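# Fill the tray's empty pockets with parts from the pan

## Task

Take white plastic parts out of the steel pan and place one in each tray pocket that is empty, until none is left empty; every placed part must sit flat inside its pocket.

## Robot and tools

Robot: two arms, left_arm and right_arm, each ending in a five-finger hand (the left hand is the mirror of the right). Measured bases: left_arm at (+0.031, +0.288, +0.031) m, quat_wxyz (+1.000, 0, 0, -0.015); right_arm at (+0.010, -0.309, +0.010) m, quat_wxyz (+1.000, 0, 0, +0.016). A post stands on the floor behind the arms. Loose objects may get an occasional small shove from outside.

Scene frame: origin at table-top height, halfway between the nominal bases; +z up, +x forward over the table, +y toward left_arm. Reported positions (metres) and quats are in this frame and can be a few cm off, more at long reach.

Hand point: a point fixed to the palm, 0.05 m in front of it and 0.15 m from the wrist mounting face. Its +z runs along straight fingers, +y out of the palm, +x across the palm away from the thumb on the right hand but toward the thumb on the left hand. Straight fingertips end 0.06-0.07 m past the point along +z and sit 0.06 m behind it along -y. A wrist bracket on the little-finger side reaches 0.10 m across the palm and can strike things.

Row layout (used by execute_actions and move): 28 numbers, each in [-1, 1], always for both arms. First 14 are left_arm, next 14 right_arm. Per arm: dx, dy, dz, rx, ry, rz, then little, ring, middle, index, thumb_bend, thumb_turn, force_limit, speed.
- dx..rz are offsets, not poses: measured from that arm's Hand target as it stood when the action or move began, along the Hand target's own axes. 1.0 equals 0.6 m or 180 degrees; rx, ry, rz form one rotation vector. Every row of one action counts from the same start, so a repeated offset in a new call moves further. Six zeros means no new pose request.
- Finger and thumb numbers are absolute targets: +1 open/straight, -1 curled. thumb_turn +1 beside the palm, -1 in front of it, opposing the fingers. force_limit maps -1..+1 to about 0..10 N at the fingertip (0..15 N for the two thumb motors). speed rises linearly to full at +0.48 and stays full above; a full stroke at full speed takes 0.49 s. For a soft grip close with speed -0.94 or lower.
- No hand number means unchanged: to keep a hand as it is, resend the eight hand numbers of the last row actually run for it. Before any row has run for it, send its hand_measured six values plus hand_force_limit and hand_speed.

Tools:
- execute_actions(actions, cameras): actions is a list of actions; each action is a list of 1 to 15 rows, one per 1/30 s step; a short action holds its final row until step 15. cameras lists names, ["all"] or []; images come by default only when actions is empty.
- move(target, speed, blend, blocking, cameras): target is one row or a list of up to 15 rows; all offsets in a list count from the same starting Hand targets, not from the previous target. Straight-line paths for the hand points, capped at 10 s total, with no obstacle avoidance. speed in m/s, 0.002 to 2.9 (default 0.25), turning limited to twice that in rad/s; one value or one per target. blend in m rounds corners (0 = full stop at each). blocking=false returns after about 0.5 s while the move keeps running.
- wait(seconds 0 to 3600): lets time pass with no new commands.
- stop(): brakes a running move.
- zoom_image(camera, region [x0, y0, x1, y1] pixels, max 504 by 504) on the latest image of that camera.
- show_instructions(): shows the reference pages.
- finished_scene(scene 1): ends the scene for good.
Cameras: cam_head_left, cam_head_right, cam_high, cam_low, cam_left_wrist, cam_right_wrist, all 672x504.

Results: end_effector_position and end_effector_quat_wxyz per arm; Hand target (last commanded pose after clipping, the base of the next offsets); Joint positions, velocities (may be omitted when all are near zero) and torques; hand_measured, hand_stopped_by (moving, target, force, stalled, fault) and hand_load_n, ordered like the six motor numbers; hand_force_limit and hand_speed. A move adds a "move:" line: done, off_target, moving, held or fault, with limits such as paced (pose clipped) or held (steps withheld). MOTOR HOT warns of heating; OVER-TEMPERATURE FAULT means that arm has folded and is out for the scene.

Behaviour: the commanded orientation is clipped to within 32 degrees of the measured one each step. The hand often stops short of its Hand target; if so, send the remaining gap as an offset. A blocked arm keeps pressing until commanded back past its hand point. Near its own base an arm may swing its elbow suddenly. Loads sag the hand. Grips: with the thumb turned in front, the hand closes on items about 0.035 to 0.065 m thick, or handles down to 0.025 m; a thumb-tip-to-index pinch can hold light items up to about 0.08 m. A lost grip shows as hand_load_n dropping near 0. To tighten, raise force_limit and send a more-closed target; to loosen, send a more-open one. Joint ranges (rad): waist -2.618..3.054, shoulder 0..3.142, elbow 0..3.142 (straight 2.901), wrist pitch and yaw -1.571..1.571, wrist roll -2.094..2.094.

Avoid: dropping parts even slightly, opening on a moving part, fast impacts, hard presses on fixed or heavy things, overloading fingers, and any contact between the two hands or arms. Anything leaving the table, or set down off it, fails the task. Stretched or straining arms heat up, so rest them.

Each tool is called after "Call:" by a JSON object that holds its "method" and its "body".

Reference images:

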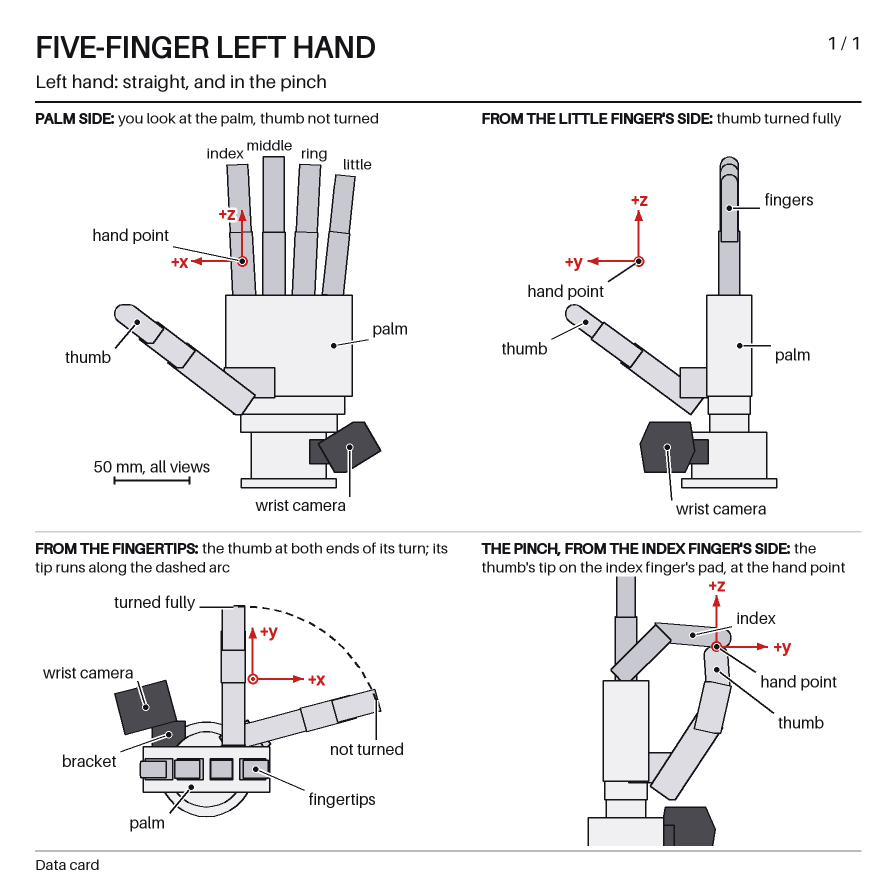

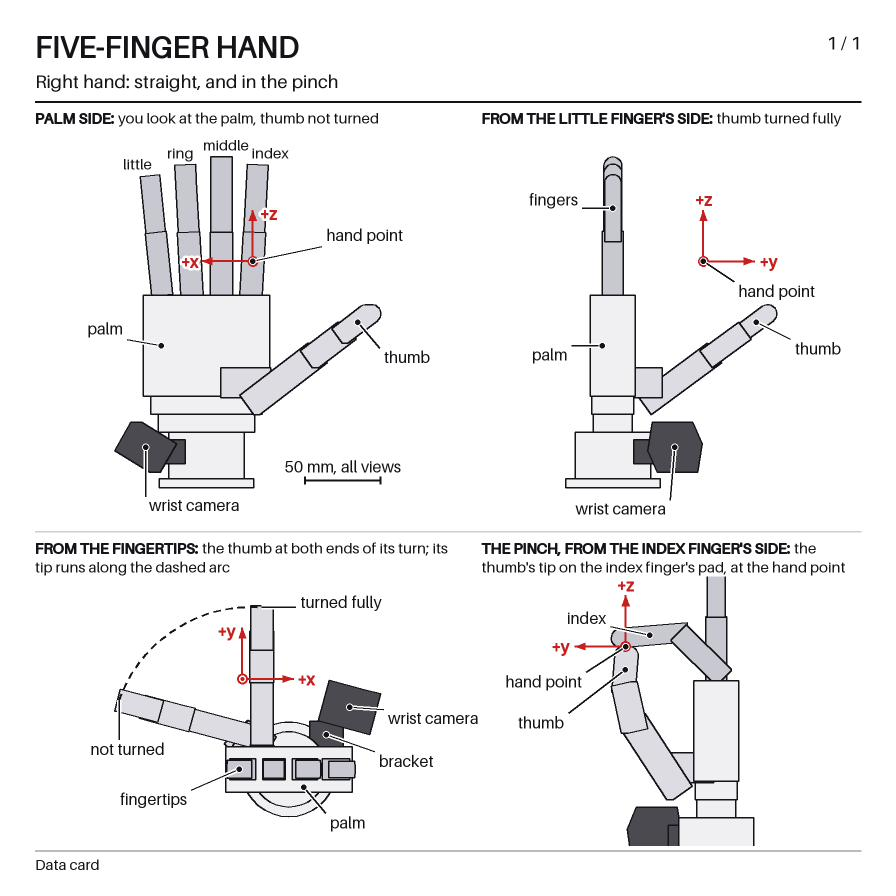

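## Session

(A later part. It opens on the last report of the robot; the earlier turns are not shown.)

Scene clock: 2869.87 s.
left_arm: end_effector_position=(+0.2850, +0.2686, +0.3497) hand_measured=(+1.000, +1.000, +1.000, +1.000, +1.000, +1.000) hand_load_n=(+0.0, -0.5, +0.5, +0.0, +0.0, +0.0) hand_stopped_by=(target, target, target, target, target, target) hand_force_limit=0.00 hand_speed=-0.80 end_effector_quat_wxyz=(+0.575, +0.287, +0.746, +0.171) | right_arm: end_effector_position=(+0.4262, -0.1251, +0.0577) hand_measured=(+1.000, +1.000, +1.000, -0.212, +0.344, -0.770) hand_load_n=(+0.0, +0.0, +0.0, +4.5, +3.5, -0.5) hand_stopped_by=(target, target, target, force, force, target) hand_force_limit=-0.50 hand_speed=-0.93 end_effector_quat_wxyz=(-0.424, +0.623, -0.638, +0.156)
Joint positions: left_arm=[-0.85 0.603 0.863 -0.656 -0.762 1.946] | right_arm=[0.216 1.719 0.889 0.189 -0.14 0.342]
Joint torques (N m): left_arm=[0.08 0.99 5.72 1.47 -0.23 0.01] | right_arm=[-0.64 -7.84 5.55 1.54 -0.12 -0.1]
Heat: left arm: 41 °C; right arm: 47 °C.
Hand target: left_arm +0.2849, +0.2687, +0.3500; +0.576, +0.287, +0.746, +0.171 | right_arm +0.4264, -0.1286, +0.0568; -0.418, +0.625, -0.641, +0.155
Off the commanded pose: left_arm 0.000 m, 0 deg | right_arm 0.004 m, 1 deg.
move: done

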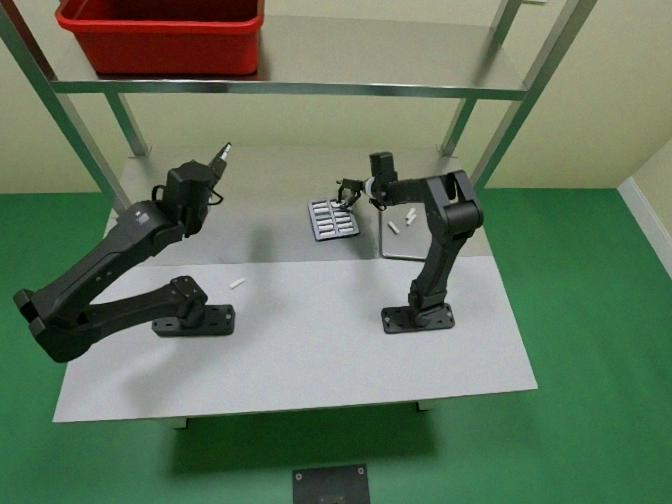

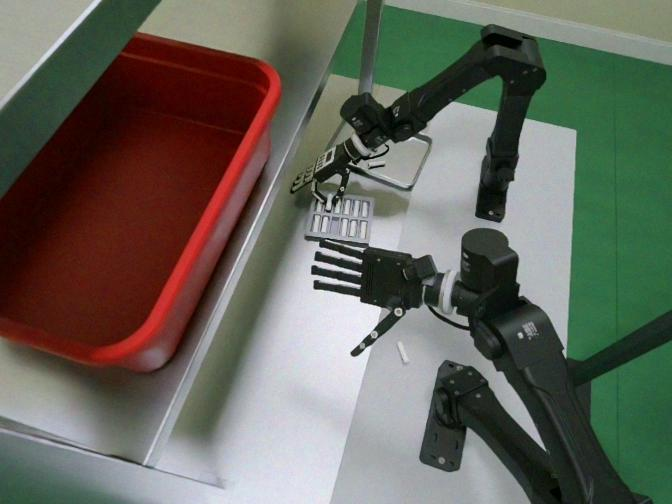

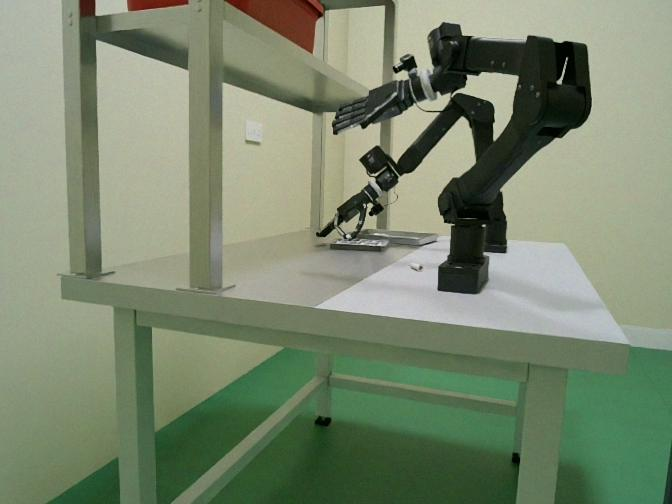

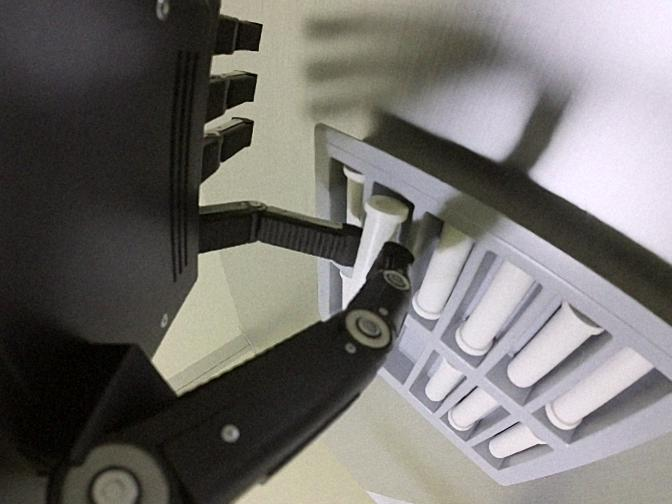

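Call:
{"method": "move", "body": {"target": [0,0,0,0,0,0,1,1,1,1,1,1,0,-0.8,0,0,0,0,0,0,1,1,1,-0.165,0.385,-0.77,-0.5,-0.93], "speed": 0.03, "cameras": ["cam_head_left","cam_high","cam_low","cam_right_wrist"]}}

Call:
{"method": "zoom_image", "body": {"camera": "cam_right_wrist", "region": [300, 150, 460, 270]}}

Call:
{"method": "zoom_image", "body": {"camera": "cam_high", "region": [316, 194, 344, 215]}}

Call:
{"method": "zoom_image", "body": {"camera": "cam_head_left", "region": [326, 196, 350, 214]}}

Call:
{"method": "zoom_image", "body": {"camera": "cam_low", "region": [334, 232, 362, 253]}}

Scene clock: 2885.63 s.
left_arm: end_effector_position=(+0.2850, +0.2686, +0.3497) hand_measured=(+1.000, +1.000, +1.000, +1.000, +1.000, +1.000) hand_load_n=(+0.0, +0.5, +0.0, +0.0, +0.0, +0.0) hand_stopped_by=(target, target, target, target, target, target) hand_force_limit=0.00 hand_speed=-0.80 end_effector_quat_wxyz=(+0.575, +0.287, +0.746, +0.171) | right_arm: end_effector_position=(+0.4261, -0.1251, +0.0576) hand_measured=(+1.000, +1.000, +1.000, -0.164, +0.386, -0.770) hand_load_n=(+0.0, +0.0, +0.0, +0.0, +0.0, +0.0) hand_stopped_by=(target, target, target, target, target, target) hand_force_limit=-0.50 hand_speed=-0.93 end_effector_quat_wxyz=(-0.424, +0.623, -0.638, +0.156)
Joint positions: left_arm=[-0.85 0.603 0.863 -0.656 -0.762 1.946] | right_arm=[0.216 1.719 0.889 0.188 -0.14 0.341]
Joint torques (N m): left_arm=[0.09 0.99 5.75 1.46 -0.23 0.01] | right_arm=[-0.62 -7.82 5.55 1.53 -0.11 -0.1]
Heat: left arm: 41 °C; right arm: 47 °C.
Hand target: left_arm +0.2849, +0.2687, +0.3500; +0.576, +0.287, +0.746, +0.171 | right_arm +0.4264, -0.1286, +0.0568; -0.418, +0.625, -0.641, +0.155
Off the commanded pose: left_arm 0.000 m, 0 deg | right_arm 0.004 m, 1 deg.
move: done

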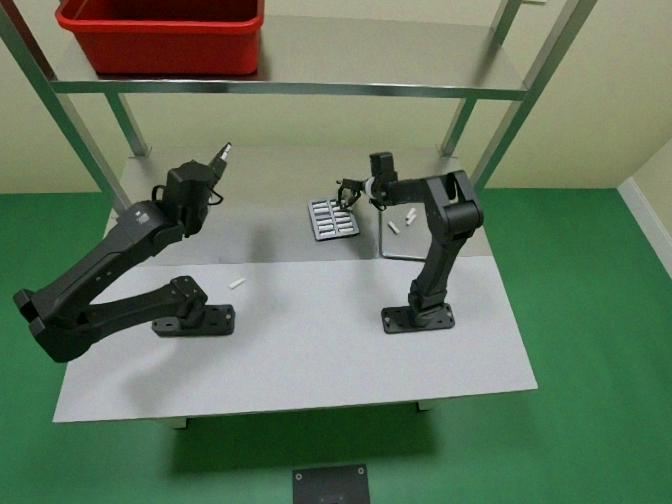

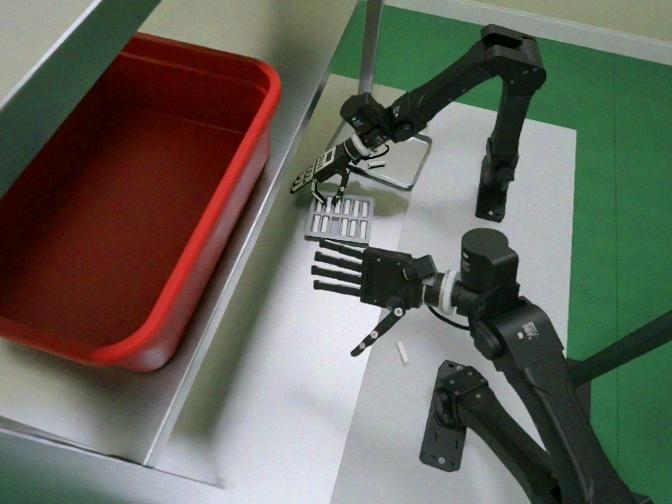

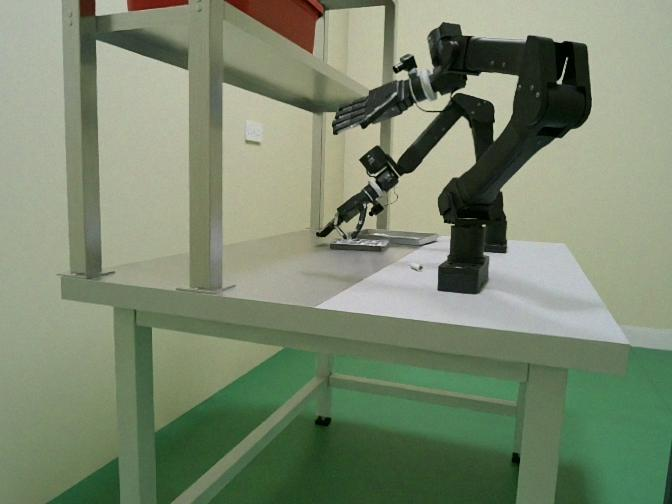

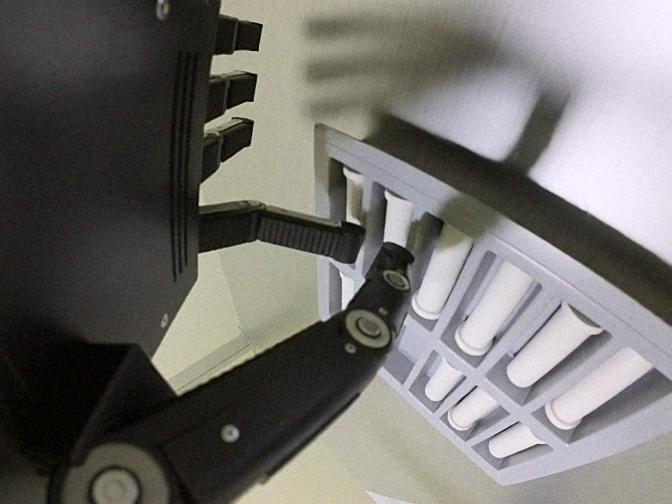

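Scaled by 3.150 from the camera's image (finer frame: 960x720).

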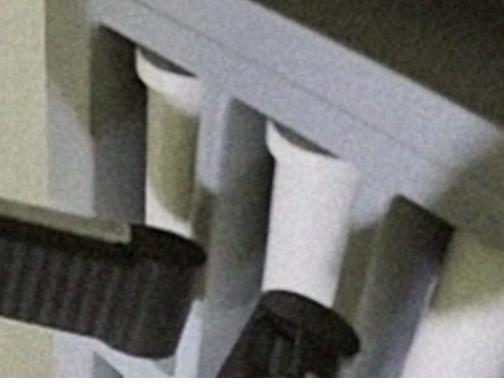

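Scaled by 18.000 from the camera's image (finer frame: 960x720).

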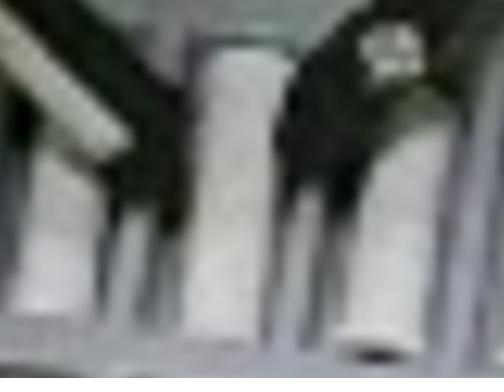

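Scaled by 21.000 from the camera's image (finer frame: 960x720).

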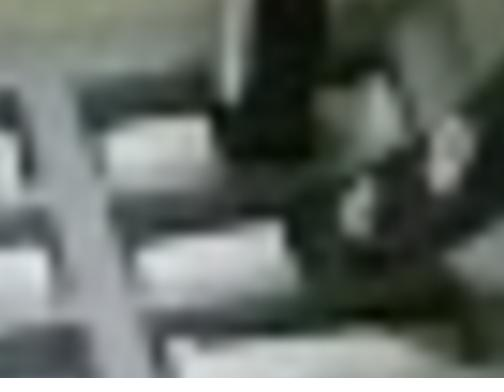

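Scaled by 18.000 from the camera's image (finer frame: 960x720).

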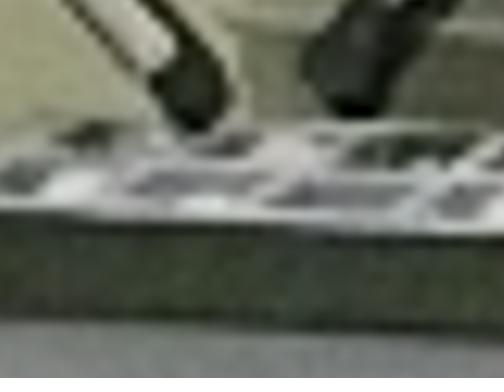

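Call:
{"method": "move", "body": {"target": [0,0,0,0,0,0,1,1,1,1,1,1,0,-0.8,-0.0399,-0.0842,-0.07035,0,0,0,1,1,1,-0.165,0.385,-0.77,-0.5,-0.93], "speed": 0.1, "cameras": ["cam_head_left","cam_high","cam_low","cam_right_wrist"]}}

Call:
{"method": "zoom_image", "body": {"camera": "cam_head_left", "region": [300, 190, 430, 260]}}

Call:
{"method": "zoom_image", "body": {"camera": "cam_high", "region": [300, 130, 440, 250]}}

Scene clock: 2893.93 s.
left_arm: end_effector_position=(+0.2850, +0.2686, +0.3497) hand_measured=(+1.000, +1.000, +1.000, +1.000, +1.000, +1.000) hand_load_n=(+0.0, +0.0, +0.0, +0.0, +0.0, +0.0) hand_stopped_by=(target, target, target, target, target, target) hand_force_limit=0.00 hand_speed=-0.80 end_effector_quat_wxyz=(+0.575, +0.287, +0.746, +0.171) | right_arm: end_effector_position=(+0.4268, -0.1249, +0.1225) hand_measured=(+1.000, +1.000, +1.000, -0.164, +0.386, -0.770) hand_load_n=(+0.0, +0.0, +0.0, +0.0, +0.0, +0.0) hand_stopped_by=(target, target, target, target, target, target) hand_force_limit=-0.50 hand_speed=-0.93 end_effector_quat_wxyz=(-0.420, +0.625, -0.640, +0.153)
Joint positions: left_arm=[-0.85 0.603 0.863 -0.656 -0.762 1.946] | right_arm=[0.216 1.612 1.066 -0.105 -0.14 0.341]
Joint torques (N m): left_arm=[0.08 1.02 5.72 1.46 -0.23 0.02] | right_arm=[-0.62 -8.43 6.16 1.51 -0.12 -0.1]
Heat: left arm: 41 °C; right arm: 46 °C.
Hand target: left_arm +0.2849, +0.2687, +0.3500; +0.576, +0.287, +0.746, +0.171 | right_arm +0.4266, -0.1286, +0.1270; -0.418, +0.625, -0.641, +0.155
Off the commanded pose: left_arm 0.000 m, 0 deg | right_arm 0.006 m, 0 deg.
move: done

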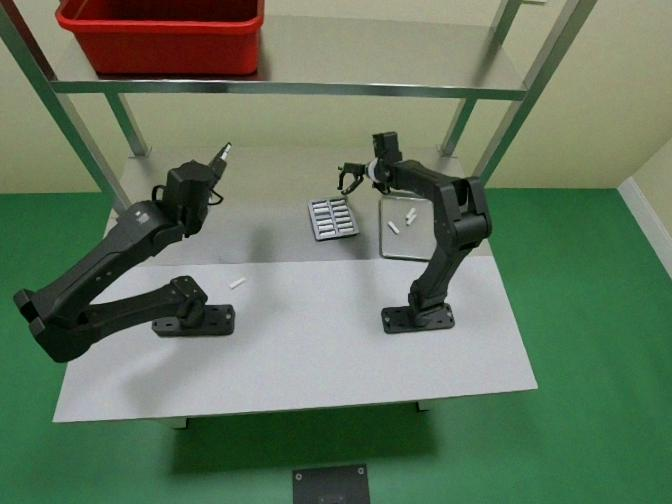

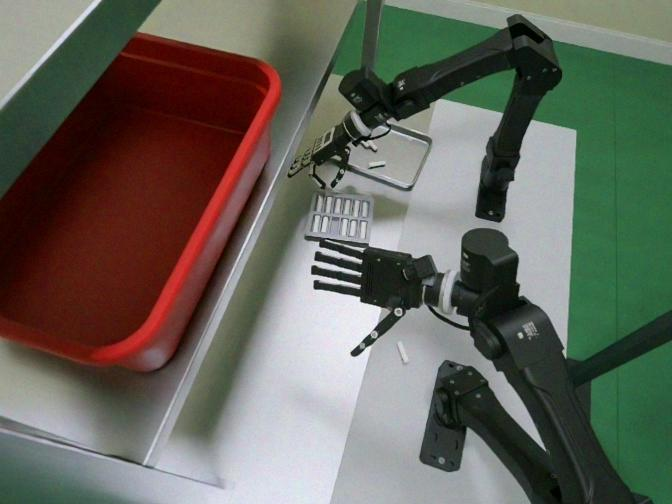

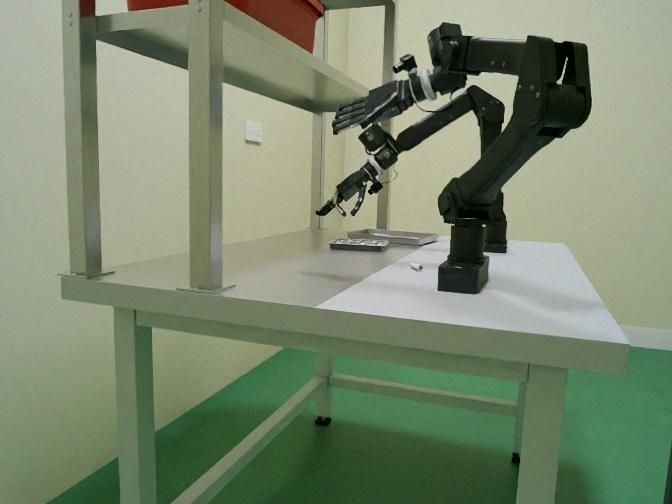

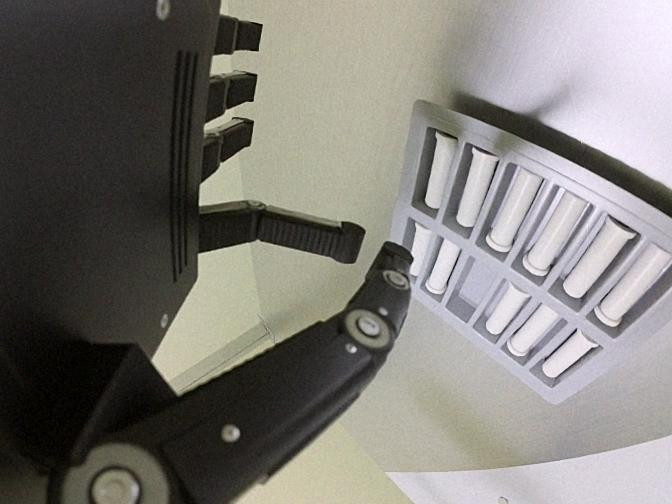

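Scaled by 3.877 from the camera's image (finer frame: 960x720).

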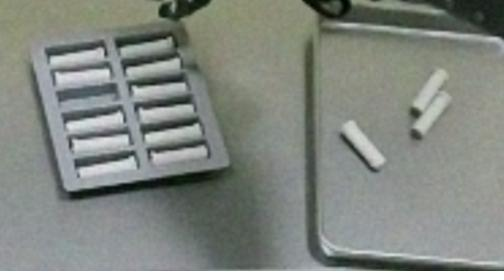

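Scaled by 3.600 from the camera's image (finer frame: 960x720).

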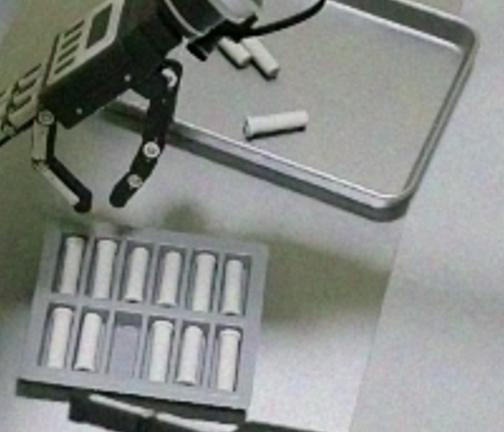

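Call:
{"method": "zoom_image", "body": {"camera": "cam_head_left", "region": [376, 204, 424, 240]}}

Call:
{"method": "zoom_image", "body": {"camera": "cam_high", "region": [355, 135, 395, 175]}}

Scaled by 10.500 from the camera's image (finer frame: 960x720).

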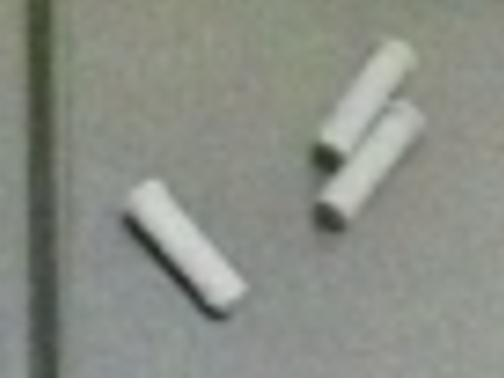

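Scaled by 12.600 from the camera's image (finer frame: 960x720).

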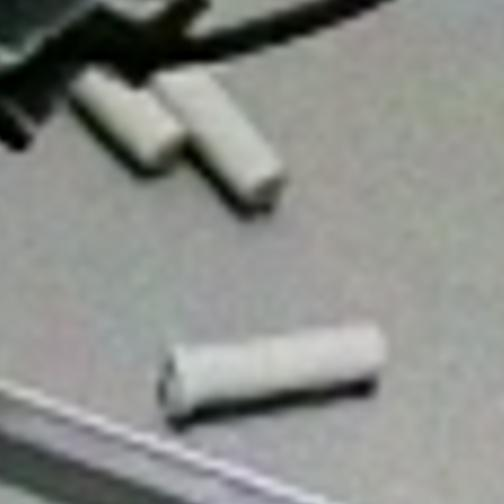

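Call:
{"method": "move", "body": {"target": [0,0,0,0,0,0,1,1,1,1,1,1,0,-0.8,0.25318,0.05067,-0.21257,0.0939,0.2282,0.1249,1,1,1,-0.06,0.44,-0.77,-0.5,-0.93], "speed": 0.15, "cameras": ["cam_head_left","cam_high","cam_low","cam_right_wrist"]}}

Scene clock: 2985.23 s.
left_arm: end_effector_position=(+0.2850, +0.2686, +0.3497) hand_measured=(+1.000, +1.000, +1.000, +1.000, +1.000, +1.000) hand_load_n=(+0.0, +0.0, +0.0, +0.0, +0.0, +0.0) hand_stopped_by=(target, target, target, target, target, target) hand_force_limit=0.00 hand_speed=-0.80 end_effector_quat_wxyz=(+0.575, +0.287, +0.746, +0.171) | right_arm: end_effector_position=(+0.3427, -0.3011, +0.1407) hand_measured=(+1.000, +1.000, +1.000, -0.060, +0.440, -0.770) hand_load_n=(+0.0, +0.0, +0.0, +0.0, +0.0, +0.0) hand_stopped_by=(target, target, target, target, target, target) hand_force_limit=-0.50 hand_speed=-0.93 end_effector_quat_wxyz=(+0.292, -0.332, +0.817, -0.371)
Joint positions: left_arm=[-0.85 0.603 0.863 -0.656 -0.762 1.946] | right_arm=[0.141 1.052 0.731 -0.392 0.558 0.71]
Joint torques (N m): left_arm=[0.09 0.99 5.74 1.47 -0.23 0.02] | right_arm=[-0.53 -3.26 3.71 1.39 0.28 0.06]
Heat: left arm: 41 °C; right arm: 45 °C.
Hand target: left_arm +0.2849, +0.2687, +0.3500; +0.576, +0.287, +0.746, +0.171 | right_arm +0.3331, -0.3061, +0.1302; +0.275, -0.332, +0.823, -0.370
Off the commanded pose: left_arm 0.000 m, 0 deg | right_arm 0.015 m, 2 deg.
move: off_target (right_arm)

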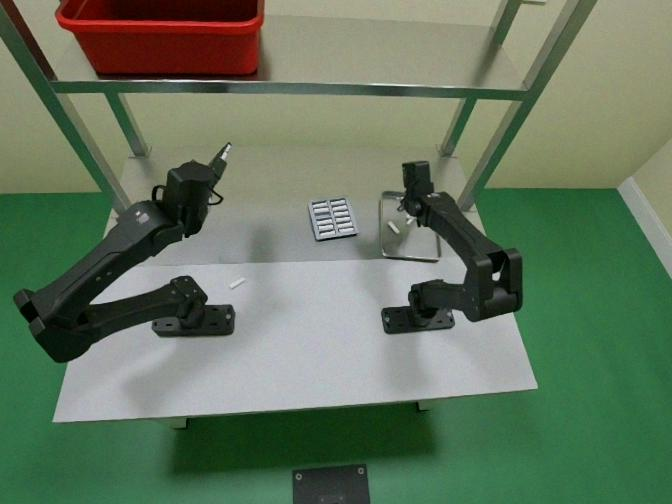

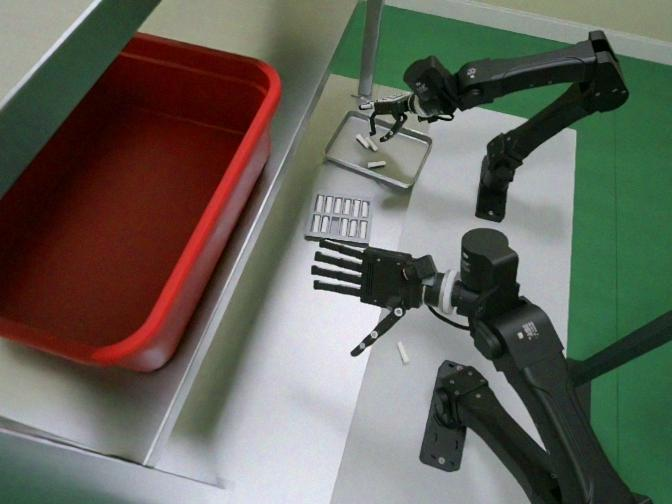

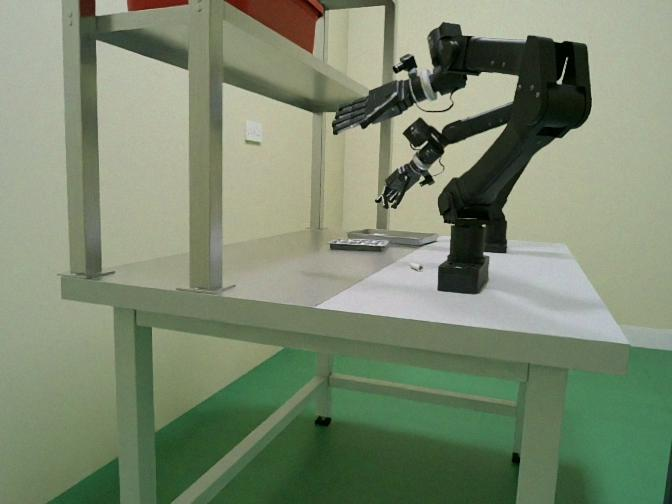

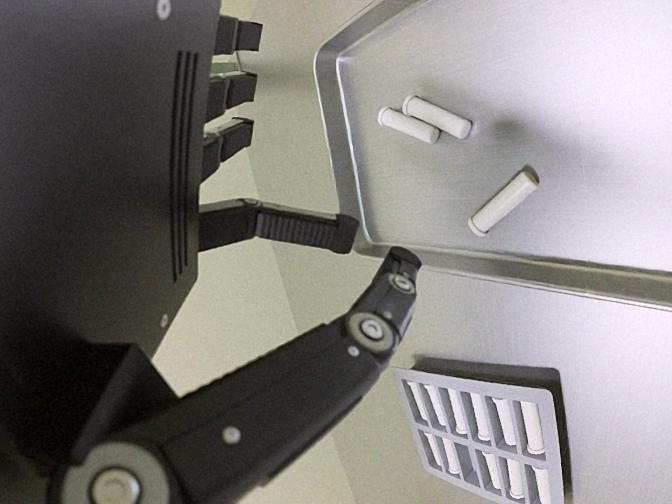

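Call:
{"method": "move", "body": {"target": [0,0,0,0,0,0,1,1,1,1,1,1,0,-0.8,0.03548,0.0748,0.04568,0,0,0,1,1,1,-0.06,0.44,-0.77,-0.5,-0.93], "speed": 0.1, "cameras": ["cam_head_left","cam_high","cam_low","cam_right_wrist"]}}

Call:
{"method": "zoom_image", "body": {"camera": "cam_high", "region": [345, 115, 415, 185]}}

Call:
{"method": "zoom_image", "body": {"camera": "cam_head_left", "region": [376, 190, 432, 246]}}

Scene clock: 2999.03 s.
left_arm: end_effector_position=(+0.2850, +0.2686, +0.3497) hand_measured=(+1.000, +1.000, +1.000, +1.000, +1.000, +1.000) hand_load_n=(+0.0, +0.0, +0.0, +0.0, +0.0, +0.0) hand_stopped_by=(target, target, target, target, target, target) hand_force_limit=0.00 hand_speed=-0.80 end_effector_quat_wxyz=(+0.575, +0.287, +0.746, +0.171) | right_arm: end_effector_position=(+0.3271, -0.3095, +0.0823) hand_measured=(+1.000, +1.000, +1.000, -0.060, +0.440, -0.770) hand_load_n=(+0.0, +0.0, -0.5, +0.0, +0.0, +0.0) hand_stopped_by=(target, target, target, target, target, target) hand_force_limit=-0.50 hand_speed=-0.93 end_effector_quat_wxyz=(+0.280, -0.329, +0.822, -0.372)
Joint positions: left_arm=[-0.85 0.603 0.863 -0.656 -0.762 1.946] | right_arm=[0.123 1.045 0.506 -0.193 0.559 0.71]
Joint torques (N m): left_arm=[0.08 0.99 5.74 1.46 -0.23 0.01] | right_arm=[-0.59 -1.96 3.49 1.75 0.15 -0.09]
Heat: left arm: 41 °C; right arm: 45 °C.
Hand target: left_arm +0.2849, +0.2687, +0.3500; +0.576, +0.287, +0.746, +0.171 | right_arm +0.3234, -0.3111, +0.0744; +0.275, -0.332, +0.823, -0.370
Off the commanded pose: left_arm 0.000 m, 0 deg | right_arm 0.009 m, 1 deg.
move: done

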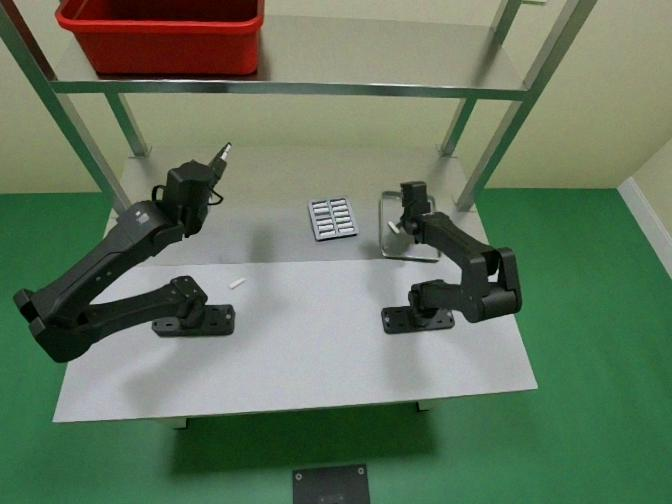

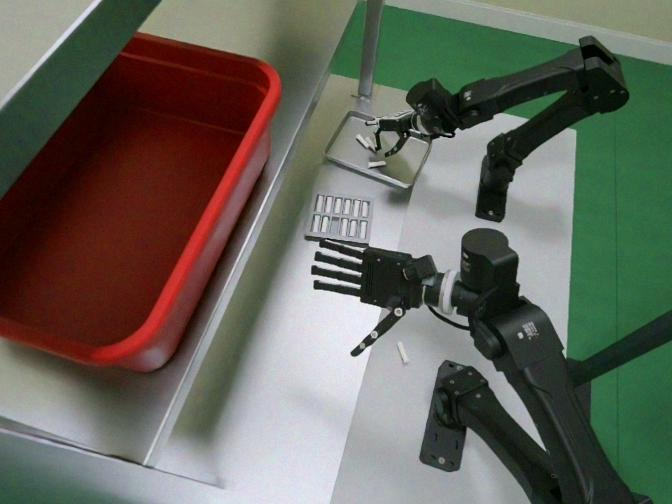

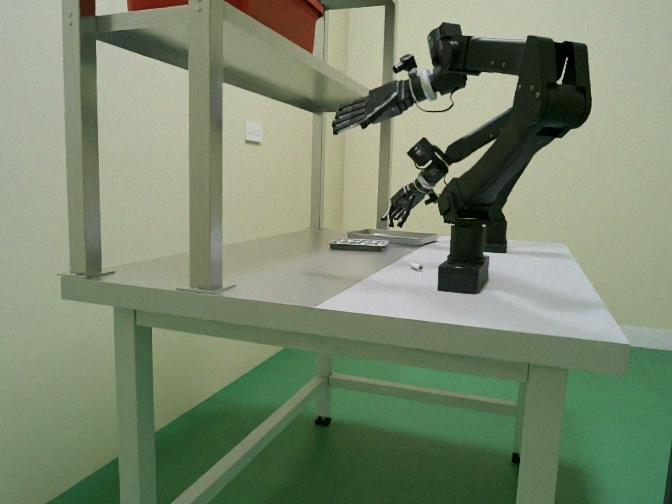

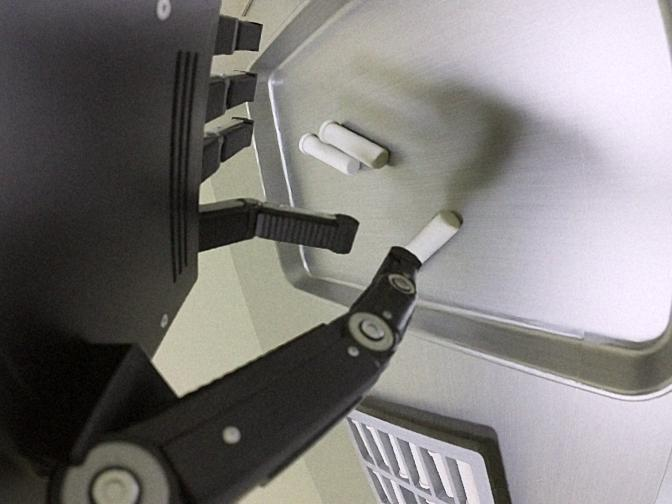

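Scaled by 7.200 from the camera's image (finer frame: 960x720).

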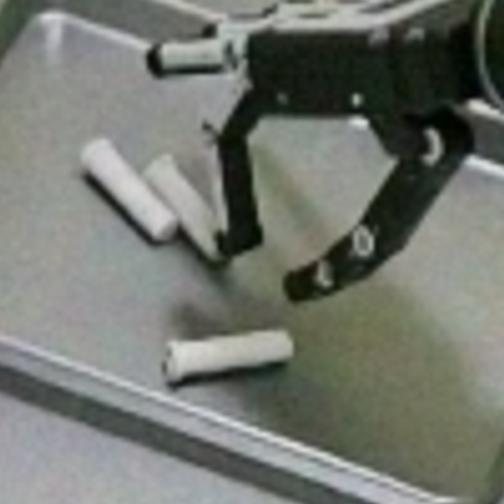

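Scaled by 9.000 from the camera's image (finer frame: 960x720).

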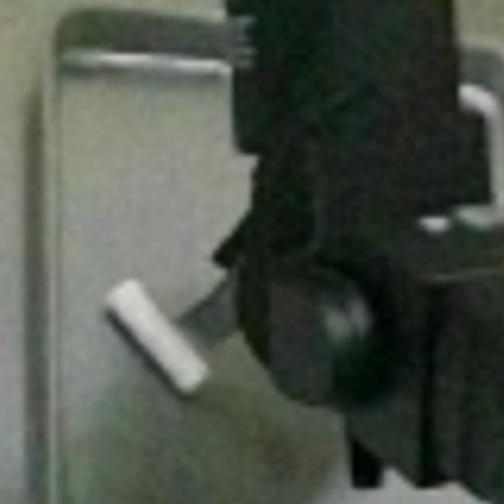

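Call:
{"method": "move", "body": {"target": [0,0,0,0,0,0,1,1,1,1,1,1,0,-0.8,-0.00134,0.02687,0.02843,0,0,0,1,1,1,-0.06,0.44,-0.77,-0.5,-0.93], "speed": 0.06, "cameras": ["cam_head_left","cam_high","cam_low","cam_right_wrist"]}}

Call:
{"method": "zoom_image", "body": {"camera": "cam_high", "region": [350, 130, 406, 186]}}

Call:
{"method": "zoom_image", "body": {"camera": "cam_right_wrist", "region": [300, 150, 500, 300]}}

Call:
{"method": "zoom_image", "body": {"camera": "cam_low", "region": [360, 200, 430, 250]}}

Scene clock: 3021.10 s.
left_arm: end_effector_position=(+0.2850, +0.2686, +0.3497) hand_measured=(+1.000, +1.000, +1.000, +1.000, +1.000, +1.000) hand_load_n=(+0.0, +0.0, +0.0, +0.0, +0.0, +0.0) hand_stopped_by=(target, target, target, target, target, target) hand_force_limit=0.00 hand_speed=-0.80 end_effector_quat_wxyz=(+0.575, +0.287, +0.746, +0.171) | right_arm: end_effector_position=(+0.3347, -0.3083, +0.0623) hand_measured=(+1.000, +1.000, +1.000, -0.060, +0.440, -0.770) hand_load_n=(+0.0, +0.0, +0.0, +0.0, +0.0, +0.0) hand_stopped_by=(target, target, target, target, target, target) hand_force_limit=-0.50 hand_speed=-0.93 end_effector_quat_wxyz=(+0.284, -0.327, +0.821, -0.372)
Joint positions: left_arm=[-0.85 0.603 0.863 -0.656 -0.762 1.946] | right_arm=[0.123 1.121 0.45 -0.052 0.559 0.71]
Joint torques (N m): left_arm=[0.06 0.99 5.74 1.47 -0.23 0.03] | right_arm=[-0.39 -1.5 3.38 1.76 0.16 -0.08]
Heat: left arm: 41 °C; right arm: 46 °C.
Hand target: left_arm +0.2849, +0.2687, +0.3500; +0.576, +0.287, +0.746, +0.171 | right_arm +0.3303, -0.3096, +0.0520; +0.275, -0.332, +0.823, -0.370
Off the commanded pose: left_arm 0.000 m, 0 deg | right_arm 0.011 m, 1 deg.
move: off_target (right_arm)

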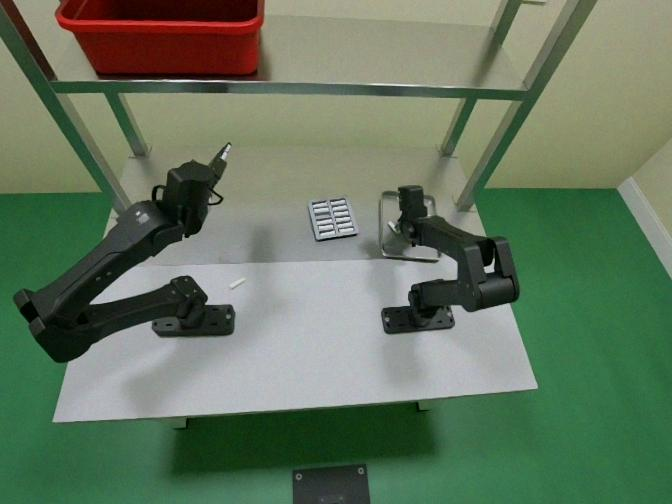

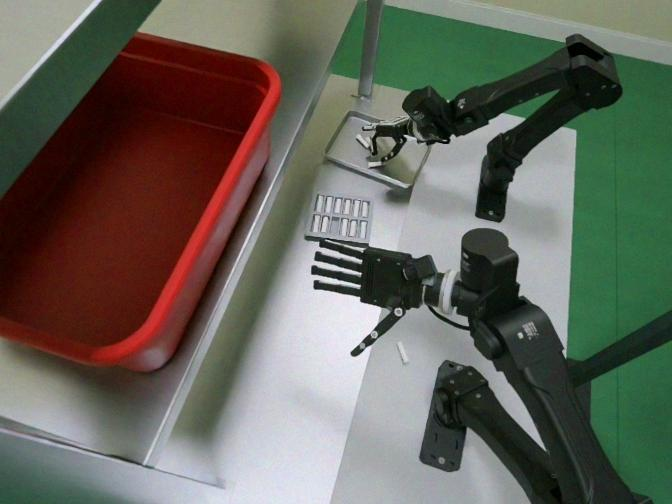

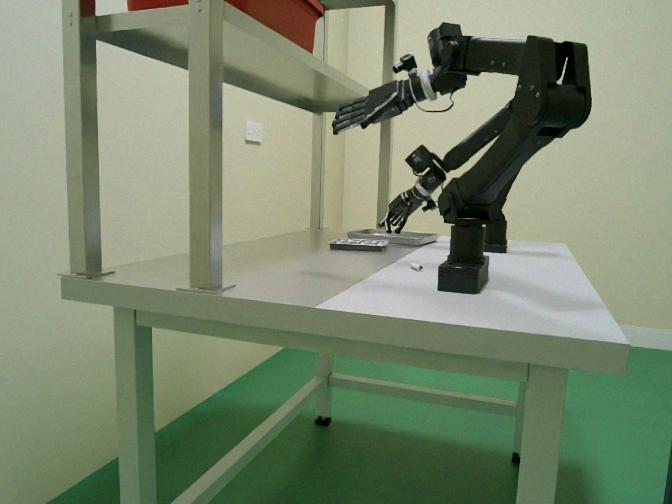

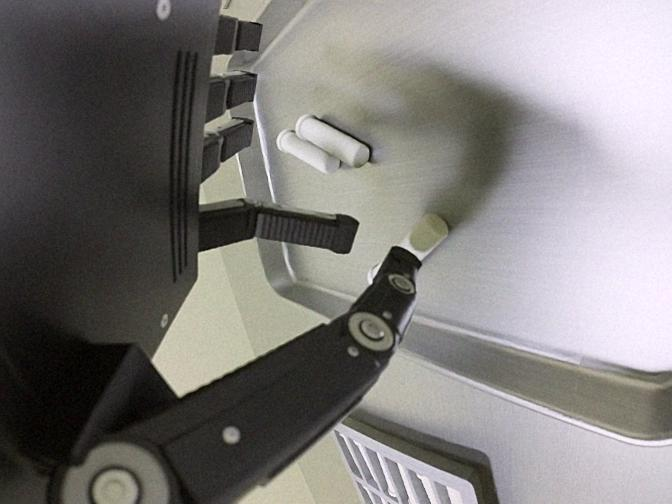

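Scaled by 9.000 from the camera's image (finer frame: 960x720).

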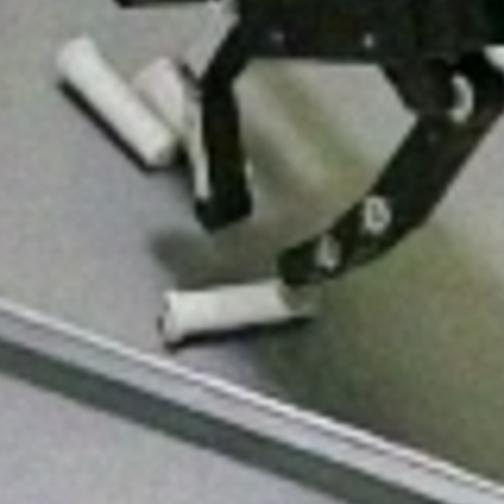

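Scaled by 2.520 from the camera's image (finer frame: 960x720).

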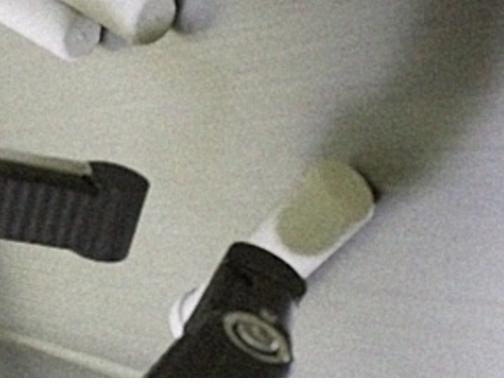

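Scaled by 7.200 from the camera's image (finer frame: 960x720).

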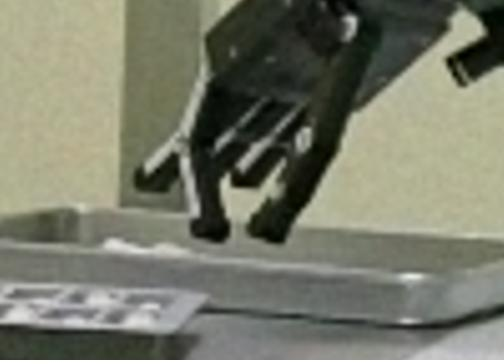

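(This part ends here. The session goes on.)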